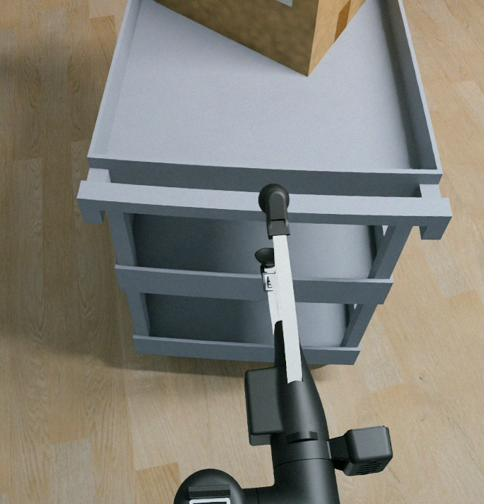

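move(blocking=false, r2={"base":{"translate_m":0.065},"pace":"slow","contact_limits":{"translate_m":0.1}})

wait(seconds=3, cameras=["r2_wrist_camera","r2_head_camera"])

zoom_image(camera="r2_head_camera", region=[100, 310, 340, 560])

Scene clock: 128.27 s.
move: r2 moving
r1: as last shown
r1.base_tilt: forward=-1.6 right=+1.3
r1.lidar_m: 0.94 1.00 1.28 2.56 2.67 1.98 1.87 1.96 2.21 2.07 1.35 0.94
r1.motor_effort: lift_m=+20(20) arm_m=-4(4) wheel_0=+2(2) wheel_1=+0(1) wheel_2=+0(0)
r1.servo_current: wrist_yaw_rad=46(65) wrist_pitch_rad=39(46) wrist_roll_rad=46(72) gripper_m=39(46)
r1.wrist_depth_mm: 136 139 - - - - - / 113 139 - - - - - / 117 139 228 - - - - / 137 160 297 - - - - / 1708 - 1983 - - - - / 1205 1229 193 1182 187 1138 1118 / 854 741 750 143 798 768 820
r2.base_odometry: x=-0.351 y=-1.215 heading=-2.277
r2.turned_by_wheels: +0.000
r2.turned_by_imu: +0.001
r2.base_tilt: forward=-0.7 right=+0.1
r2.lidar_m: 0.47 0.50 2.44 2.19 2.20 2.73 2.61 2.64 2.85 2.56 2.57 0.49
r2.base_status: translate_m moving
r2.joint_positions: lift_m=+0.688 arm_m=+0.000 wrist_yaw_rad=+0.003 wrist_pitch_rad=+0.002 wrist_roll_rad=+1.568 gripper_m=+0.110
r2.joint_status: not commanded
r2.measured_speeds: translate_m=+0.049 strafe_m=+0.000 rotate_rad=+0.000 lift_m=+0.000 arm_m=+0.000 wrist_yaw_rad=+0.000 wrist_pitch_rad=+0.000 wrist_roll_rad=+0.000
r2.motor_effort: lift_m=+14(14) arm_m=-3(4) wheel_0=+8(8) wheel_1=+6(7) wheel_2=-9(11)
r2.servo_current: wrist_yaw_rad=52(59) wrist_pitch_rad=33(46) wrist_roll_rad=59(59) gripper_m=46(59)
r2.contact_limits: translate_m 0.1
r2.hand_pose: x=+0.4595 y=-0.0867 z=+0.8661 quat_wxyz=(+0.708, +0.706, +0.001, +0.000) (m; r2's base frame)
r2.wrist_depth_mm: - - - 272 276 1576 480 / - - - 278 279 842 - / - - 549 229 286 878 - / - - 544 293 293 878 - / - - 597 238 297 - - / - - 198 241 193 - - / - - - - - 1661 512
pictures: none

Scene clock: 129.67 s.
earlier move: r2 done
r1.base_odometry: x=+0.487 y=+1.754 heading=+2.870
r1.turned_by_wheels: +0.000
r1.turned_by_imu: +0.000
r1.base_tilt: forward=-1.6 right=+1.3
r1.lidar_m: 0.93 1.02 1.23 2.57 2.67 1.99 1.87 1.97 2.25 2.09 1.33 0.94
r1.base_status: not commanded
r1.joint_positions: lift_m=+0.127 arm_m=+0.000 wrist_yaw_rad=+3.089 wrist_pitch_rad=+0.002 wrist_roll_rad=+0.000 gripper_m=+0.056
r1.joint_status: not commanded
r1.measured_speeds: all 0
r1.motor_effort: lift_m=+20(20) arm_m=-4(4) wheel_0=+1(2) wheel_1=+0(1) wheel_2=+0(0)
r1.servo_current: wrist_yaw_rad=46(65) wrist_pitch_rad=39(46) wrist_roll_rad=46(72) gripper_m=39(52)
r1.hand_pose: x=-0.1125 y=+0.1024 z=+0.3046 quat_wxyz=(+0.026, -0.001, +0.000, +1.000) (m; r1's base frame)
r1.wrist_depth_mm: 136 139 - - - - - / 113 139 - - - - - / 117 139 227 - - - - / 137 160 297 - - - - / 1618 - 1921 - - - - / 1205 1182 194 1182 188 1182 1118 / 842 750 759 143 809 778 820
r2.base_odometry: x=-0.385 y=-1.255 heading=-2.277
r2.turned_by_wheels: +0.000
r2.turned_by_imu: +0.000
r2.base_tilt: forward=-0.7 right=+0.1
r2.lidar_m: 0.40 0.45 2.46 2.21 2.22 2.73 2.69 2.72 2.81 2.55 2.56 0.40
r2.base_status: done
r2.joint_positions: lift_m=+0.688 arm_m=+0.000 wrist_yaw_rad=+0.003 wrist_pitch_rad=+0.002 wrist_roll_rad=+1.568 gripper_m=+0.110
r2.joint_status: not commanded
r2.measured_speeds: all 0
r2.motor_effort: lift_m=+14(14) arm_m=-4(4) wheel_0=+5(11) wheel_1=+5(7) wheel_2=-5(11)
r2.servo_current: wrist_yaw_rad=52(65) wrist_pitch_rad=39(52) wrist_roll_rad=33(59) gripper_m=52(59)
r2.contact_limits: translate_m 0.1
r2.hand_pose: x=+0.4595 y=-0.0867 z=+0.8661 quat_wxyz=(+0.708, +0.706, +0.001, +0.000) (m; r2's base frame)
r2.wrist_depth_mm: - - - 168 225 1576 1182 / - - - 564 229 778 - / - - 488 176 234 - - / - - 488 179 238 - - / - - 539 183 242 854 - / - - 197 186 193 - - / - - - - 254 1618 504
wait: 1.40 of 3 s (r2 has come to rest)
pictures: r2_head_camera, r2_wrist_camera
Images, in order (width x height): r2_head_camera 420x560, r2_wrist_camera 616x392.

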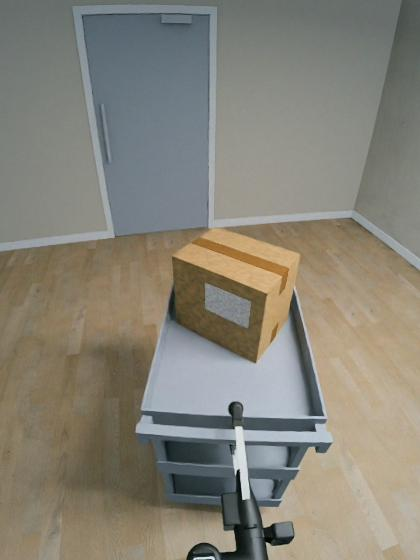

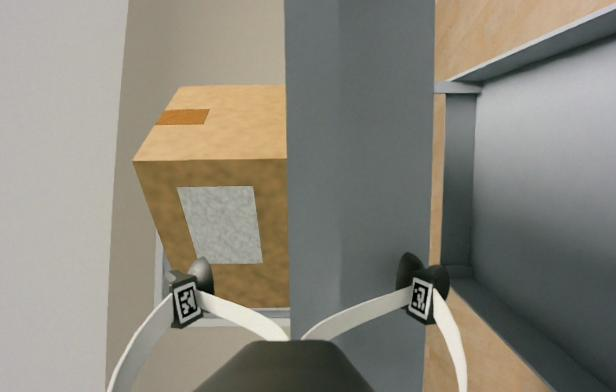

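Scaled by 2.016 from the camera's 420x560 image, which has a finer 1200x1600 frame.

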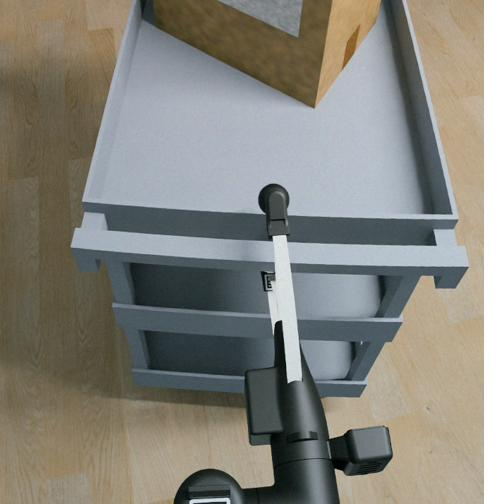

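move(blocking=false, r2={"joints":{"gripper_m":-0.025}})

wait(seconds=3, cameras=["r2_wrist_camera","r2_head_camera"])

zoom_image(camera="r2_head_camera", region=[100, 310, 340, 560])

Scene clock: 136.17 s.
move: r2 moving
r1: as last shown
r1.lidar_m: 0.96 0.98 1.25 2.58 2.65 1.97 1.86 1.97 2.22 2.10 1.35 0.90
r1.servo_current: wrist_yaw_rad=46(52) wrist_pitch_rad=39(52) wrist_roll_rad=46(59) gripper_m=39(46)
r1.wrist_depth_mm: 136 138 - - - - - / 113 139 - - - - - / 117 139 227 - - - - / 137 160 297 - - - - / 1661 - 1983 - - - - / 1182 1205 193 1229 187 1182 1160 / 842 759 750 143 788 778 820
r2.base_odometry: x=-0.385 y=-1.255 heading=-2.277
r2.turned_by_wheels: +0.000
r2.turned_by_imu: +0.000
r2.base_tilt: forward=-0.6 right=+0.1
r2.lidar_m: 0.41 0.44 2.46 2.21 2.21 2.75 2.67 2.71 2.81 2.53 2.56 0.43
r2.base_status: not commanded
r2.joint_positions: lift_m=+0.688 arm_m=+0.000 wrist_yaw_rad=+0.003 wrist_pitch_rad=+0.002 wrist_roll_rad=+1.568 gripper_m=+0.094
r2.joint_status: gripper_m moving
r2.measured_speeds: all 0
r2.motor_effort: lift_m=+14(14) arm_m=-4(4) wheel_0=+5(5) wheel_1=+5(5) wheel_2=-5(6)
r2.servo_current: wrist_yaw_rad=46(52) wrist_pitch_rad=46(46) wrist_roll_rad=65(65) gripper_m=130(130)
r2.contact_limits: translate_m 0.1
r2.hand_pose: x=+0.4595 y=-0.0867 z=+0.8661 quat_wxyz=(+0.708, +0.706, +0.001, +0.000) (m; r2's base frame)
r2.wrist_depth_mm: - - - 168 224 1576 1182 / - - - 564 229 788 - / - - 484 176 234 - - / - - 488 179 239 - - / - - 544 183 242 - - / - - 196 186 196 - - / - - - - 254 1708 504
pictures: none

Scene clock: 137.73 s.
earlier move: r2 done
r1.base_odometry: x=+0.487 y=+1.754 heading=+2.870
r1.turned_by_wheels: +0.000
r1.turned_by_imu: +0.000
r1.base_tilt: forward=-1.6 right=+1.3
r1.lidar_m: 0.94 1.01 1.26 2.55 2.65 1.97 1.86 1.97 2.24 2.11 1.34 0.93
r1.base_status: not commanded
r1.joint_positions: lift_m=+0.127 arm_m=+0.000 wrist_yaw_rad=+3.089 wrist_pitch_rad=+0.002 wrist_roll_rad=+0.000 gripper_m=+0.056
r1.joint_status: not commanded
r1.measured_speeds: all 0
r1.motor_effort: lift_m=+20(20) arm_m=-4(4) wheel_0=+1(2) wheel_1=+0(1) wheel_2=+0(0)
r1.servo_current: wrist_yaw_rad=46(59) wrist_pitch_rad=39(52) wrist_roll_rad=52(65) gripper_m=46(46)
r1.hand_pose: x=-0.1125 y=+0.1024 z=+0.3046 quat_wxyz=(+0.026, -0.001, +0.000, +1.000) (m; r1's base frame)
r1.wrist_depth_mm: 136 138 - - - - - / 113 139 - - - - - / 117 140 228 - - - - / 137 160 296 - - - - / 1661 - 1921 - - - - / 1182 1160 193 1205 187 1160 1118 / 842 750 750 144 788 778 809
r2.base_odometry: x=-0.385 y=-1.255 heading=-2.277
r2.turned_by_wheels: +0.000
r2.turned_by_imu: +0.000
r2.base_tilt: forward=-0.7 right=+0.1
r2.lidar_m: 0.39 0.43 2.43 2.20 2.22 2.73 2.67 2.71 2.82 2.54 2.54 0.43
r2.base_status: not commanded
r2.joint_positions: lift_m=+0.688 arm_m=+0.000 wrist_yaw_rad=+0.003 wrist_pitch_rad=+0.003 wrist_roll_rad=+1.568 gripper_m=-0.024
r2.joint_status: all done
r2.measured_speeds: all 0
r2.motor_effort: lift_m=+16(16) arm_m=-4(4) wheel_0=+4(6) wheel_1=+4(5) wheel_2=-2(6)
r2.servo_current: wrist_yaw_rad=46(59) wrist_pitch_rad=33(46) wrist_roll_rad=39(65) gripper_m=111(241)
r2.contact_limits: translate_m 0.1
r2.hand_pose: x=+0.4595 y=-0.0867 z=+0.8656 quat_wxyz=(+0.708, +0.706, +0.002, +0.000) (m; r2's base frame)
r2.wrist_depth_mm: - - - 158 213 1537 1098 / - - 615 160 219 768 - / - - 473 164 224 - - / - - 477 167 229 831 - / - - 544 171 234 - - / - - 187 175 179 - - / - - - - 243 1618 496
wait: 1.57 of 3 s (r2 has come to rest)
pictures: r2_head_camera, r2_wrist_camera
Images, in order (width x height): r2_head_camera 420x560, r2_wrist_camera 616x392.

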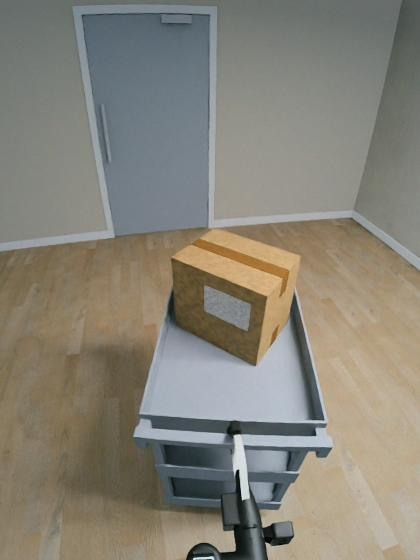

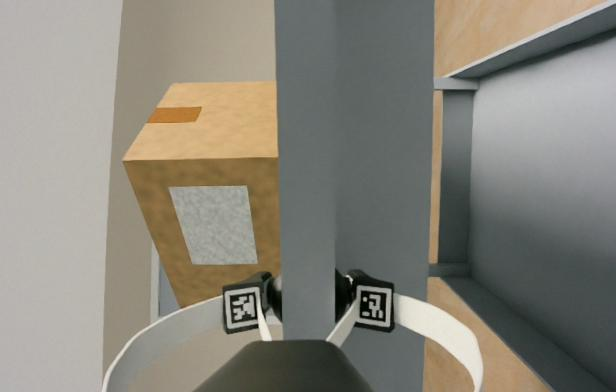

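Scaled by 2.016 from the camera's 420x560 image, which has a finer 1200x1600 frame.

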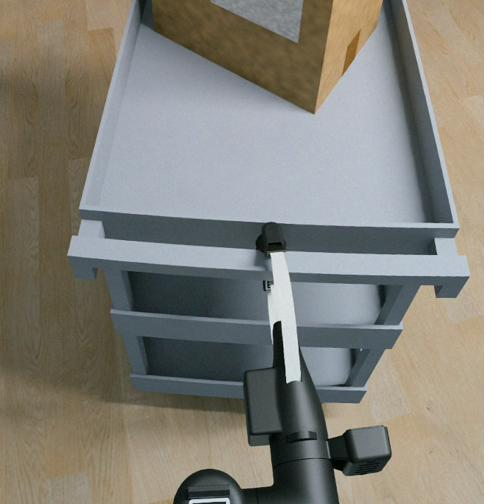

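move(blocking=false, r1={"base":{"translate_m":0.65}}, r2={"base":{"translate_m":-0.7},"pace":"slow"})

wait(seconds=5)

wait(seconds=8, cameras=["r2_wrist_camera","r2_head_camera","r1_head_left_camera","r1_head_camera"])

Scene clock: 145.63 s.
move: r1 moving; r2 moving
r1.base_odometry: x=+0.457 y=+1.762 heading=+2.870
r1.turned_by_wheels: +0.000
r1.turned_by_imu: +0.000
r1.base_tilt: forward=-1.6 right=+1.3
r1.lidar_m: 0.93 0.98 1.22 2.57 2.65 2.01 1.89 1.99 2.25 2.11 1.30 0.91
r1.base_status: translate_m moving
r1.joint_positions: lift_m=+0.127 arm_m=+0.000 wrist_yaw_rad=+3.089 wrist_pitch_rad=+0.002 wrist_roll_rad=+0.000 gripper_m=+0.056
r1.joint_status: not commanded
r1.measured_speeds: translate_m=+0.122 strafe_m=+0.000 rotate_rad=+0.000 lift_m=+0.000 arm_m=+0.000 wrist_yaw_rad=+0.000 wrist_pitch_rad=+0.000 wrist_roll_rad=+0.000
r1.motor_effort: lift_m=+20(20) arm_m=-4(4) wheel_0=+6(7) wheel_1=+5(7) wheel_2=-8(9)
r1.servo_current: wrist_yaw_rad=59(65) wrist_pitch_rad=39(46) wrist_roll_rad=52(52) gripper_m=46(46)
r1.hand_pose: x=-0.1125 y=+0.1024 z=+0.3046 quat_wxyz=(+0.026, -0.001, +0.000, +1.000) (m; r1's base frame)
r1.wrist_depth_mm: 136 138 - - - - - / 113 139 - - - - - / 117 140 270 - - - - / 137 160 - - - - - / 1661 - - - - - - / 1182 1182 193 1182 188 1138 1138 / 842 759 750 143 788 778 820
r2.base_odometry: x=-0.377 y=-1.246 heading=-2.277
r2.turned_by_wheels: +0.000
r2.turned_by_imu: +0.001
r2.base_tilt: forward=-0.6 right=+0.1
r2.lidar_m: 0.41 0.45 2.41 2.20 2.22 2.76 2.67 2.69 2.82 2.54 2.56 0.43
r2.base_status: translate_m moving
r2.joint_positions: lift_m=+0.688 arm_m=+0.000 wrist_yaw_rad=+0.003 wrist_pitch_rad=+0.003 wrist_roll_rad=+1.568 gripper_m=-0.024
r2.joint_status: not commanded
r2.measured_speeds: translate_m=-0.048 strafe_m=+0.000 rotate_rad=-0.001 lift_m=+0.000 arm_m=+0.000 wrist_yaw_rad=+0.000 wrist_pitch_rad=+0.000 wrist_roll_rad=+0.000
r2.motor_effort: lift_m=+16(16) arm_m=-4(4) wheel_0=-1(8) wheel_1=-8(8) wheel_2=+12(14)
r2.servo_current: wrist_yaw_rad=59(59) wrist_pitch_rad=39(46) wrist_roll_rad=59(65) gripper_m=111(117)
r2.hand_pose: x=+0.4595 y=-0.0867 z=+0.8656 quat_wxyz=(+0.708, +0.706, +0.002, +0.000) (m; r2's base frame)
r2.wrist_depth_mm: - - - 158 214 1576 535 / - - 615 160 218 750 - / - - 469 164 224 - - / - - 480 167 228 831 - / - - 544 171 234 - - / - - 188 175 180 - - / - - - - 243 1576 496
pictures: none

Scene clock: 148.80 s.
earlier move: r1 done; r2 moving
r1.base_odometry: x=-0.139 y=+1.928 heading=+2.870
r1.turned_by_wheels: +0.000
r1.turned_by_imu: +0.000
r1.base_tilt: forward=-1.6 right=+1.3
r1.lidar_m: 0.34 0.32 0.48 0.95 2.68 2.66 2.53 2.61 2.19 1.27 0.38 0.35
r1.base_status: done
r1.joint_positions: lift_m=+0.127 arm_m=+0.000 wrist_yaw_rad=+3.089 wrist_pitch_rad=+0.002 wrist_roll_rad=+0.000 gripper_m=+0.056
r1.joint_status: not commanded
r1.measured_speeds: all 0
r1.motor_effort: lift_m=+20(20) arm_m=-4(4) wheel_0=+2(10) wheel_1=+1(8) wheel_2=+1(10)
r1.servo_current: wrist_yaw_rad=59(65) wrist_pitch_rad=39(52) wrist_roll_rad=52(65) gripper_m=46(46)
r1.hand_pose: x=-0.1125 y=+0.1024 z=+0.3046 quat_wxyz=(+0.026, -0.001, +0.000, +1.000) (m; r1's base frame)
r1.wrist_depth_mm: 136 138 - - - - - / 113 139 - - - - - / 117 140 272 - - - - / 137 162 - - - - - / 1983 - - - - - - / 1182 1205 194 1182 188 1281 1229 / 842 741 750 798 741 778 820
r2.base_odometry: x=-0.180 y=-1.014 heading=-2.277
r2.turned_by_wheels: +0.000
r2.turned_by_imu: +0.002
r2.base_tilt: forward=-0.6 right=+0.1
r2.lidar_m: 0.40 0.42 2.39 2.13 2.14 2.67 2.37 2.39 2.88 2.59 2.61 0.42
r2.base_status: translate_m moving
r2.joint_positions: lift_m=+0.688 arm_m=+0.000 wrist_yaw_rad=+0.003 wrist_pitch_rad=+0.003 wrist_roll_rad=+1.568 gripper_m=-0.024
r2.joint_status: not commanded
r2.measured_speeds: translate_m=-0.101 strafe_m=+0.001 rotate_rad=+0.002 lift_m=+0.000 arm_m=+0.000 wrist_yaw_rad=+0.000 wrist_pitch_rad=+0.000 wrist_roll_rad=+0.000
r2.motor_effort: lift_m=+16(16) arm_m=-4(4) wheel_0=-4(13) wheel_1=-4(8) wheel_2=+10(14)
r2.servo_current: wrist_yaw_rad=33(65) wrist_pitch_rad=39(46) wrist_roll_rad=46(65) gripper_m=104(124)
r2.hand_pose: x=+0.4595 y=-0.0867 z=+0.8656 quat_wxyz=(+0.708, +0.706, +0.002, +0.000) (m; r2's base frame)
r2.wrist_depth_mm: - - - 165 224 1661 1182 / - - - 167 227 1464 - / - - 525 169 228 809 - / - 484 462 170 230 831 - / - - 521 172 234 842 - / - - 188 173 180 - - / - - - - 237 1618 -
wait: 3.17 of 5 s (r1 has come to rest)
pictures: none

Scene clock: 153.43 s.
earlier move: r2 done
r1.base_odometry: x=-0.139 y=+1.928 heading=+2.870
r1.turned_by_wheels: +0.000
r1.turned_by_imu: +0.000
r1.base_tilt: forward=-1.6 right=+1.3
r1.lidar_m: 0.31 0.35 0.48 0.95 2.70 2.68 2.51 2.61 2.21 1.26 0.39 0.35
r1.base_status: done
r1.joint_positions: lift_m=+0.127 arm_m=+0.000 wrist_yaw_rad=+3.089 wrist_pitch_rad=+0.002 wrist_roll_rad=+0.000 gripper_m=+0.056
r1.joint_status: not commanded
r1.measured_speeds: all 0
r1.motor_effort: lift_m=+20(20) arm_m=-4(4) wheel_0=+2(10) wheel_1=+1(8) wheel_2=+1(10)
r1.servo_current: wrist_yaw_rad=46(78) wrist_pitch_rad=46(52) wrist_roll_rad=46(72) gripper_m=39(52)
r1.hand_pose: x=-0.1125 y=+0.1024 z=+0.3046 quat_wxyz=(+0.026, -0.001, +0.000, +1.000) (m; r1's base frame)
r1.wrist_depth_mm: 136 138 - - - - - / 113 139 - - - - - / 118 140 273 - - - - / 137 162 - - - - - / 1983 - - - - - - / 1205 1205 193 1205 187 1281 1229 / 842 759 741 798 750 778 820
r2.base_odometry: x=+0.069 y=-0.722 heading=-2.277
r2.turned_by_wheels: +0.000
r2.turned_by_imu: +0.001
r2.base_tilt: forward=-0.6 right=+0.0
r2.lidar_m: 0.38 0.38 2.29 2.06 2.09 2.24 1.95 2.00 2.45 2.64 2.66 0.45
r2.base_status: done
r2.joint_positions: lift_m=+0.688 arm_m=+0.000 wrist_yaw_rad=+0.003 wrist_pitch_rad=+0.005 wrist_roll_rad=+1.568 gripper_m=-0.024
r2.joint_status: not commanded
r2.measured_speeds: all 0
r2.motor_effort: lift_m=+18(18) arm_m=-4(4) wheel_0=-3(13) wheel_1=-4(8) wheel_2=+6(14)
r2.servo_current: wrist_yaw_rad=39(65) wrist_pitch_rad=52(52) wrist_roll_rad=39(65) gripper_m=91(124)
r2.hand_pose: x=+0.4595 y=-0.0867 z=+0.8647 quat_wxyz=(+0.708, +0.706, +0.003, -0.001) (m; r2's base frame)
r2.wrist_depth_mm: - - - 175 236 1618 1118 / - - - 174 235 1756 500 / - - 615 174 235 798 - / - - 466 231 234 831 - / - - 492 172 233 831 - / - - 186 171 179 - - / - - 591 - 230 - -
wait: 4.63 of 8 s (r2 has come to rest)
pictures: r1_head_camera, r1_head_left_camera, r2_head_camera, r2_wrist_camera
Images, in order (width x height): r1_head_camera 420x560, r1_head_left_camera 420x672, r2_head_camera 420x560, r2_wrist_camera 616x392.

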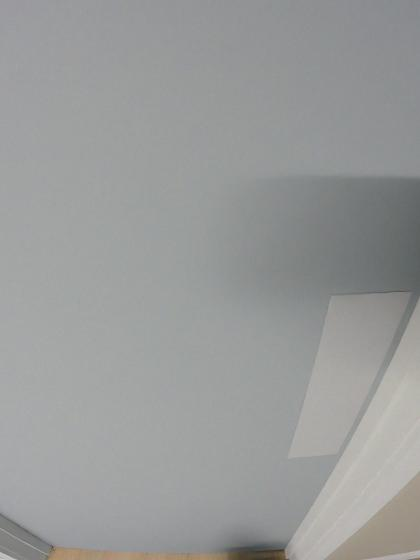

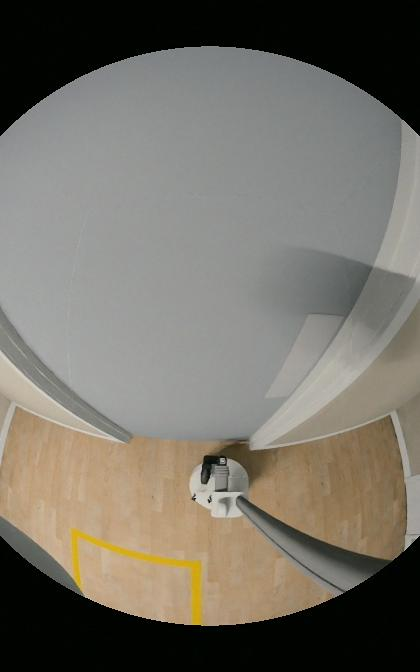

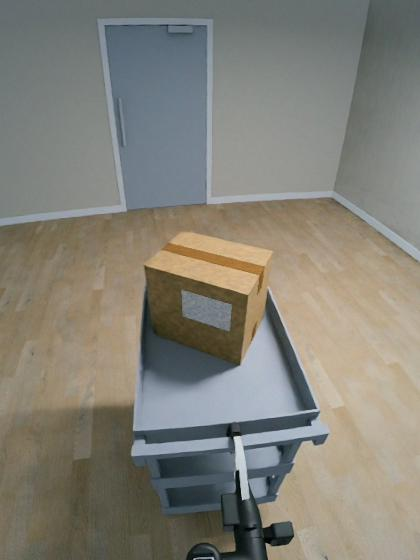

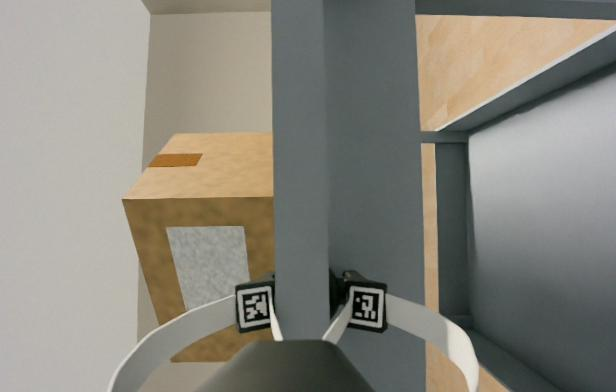

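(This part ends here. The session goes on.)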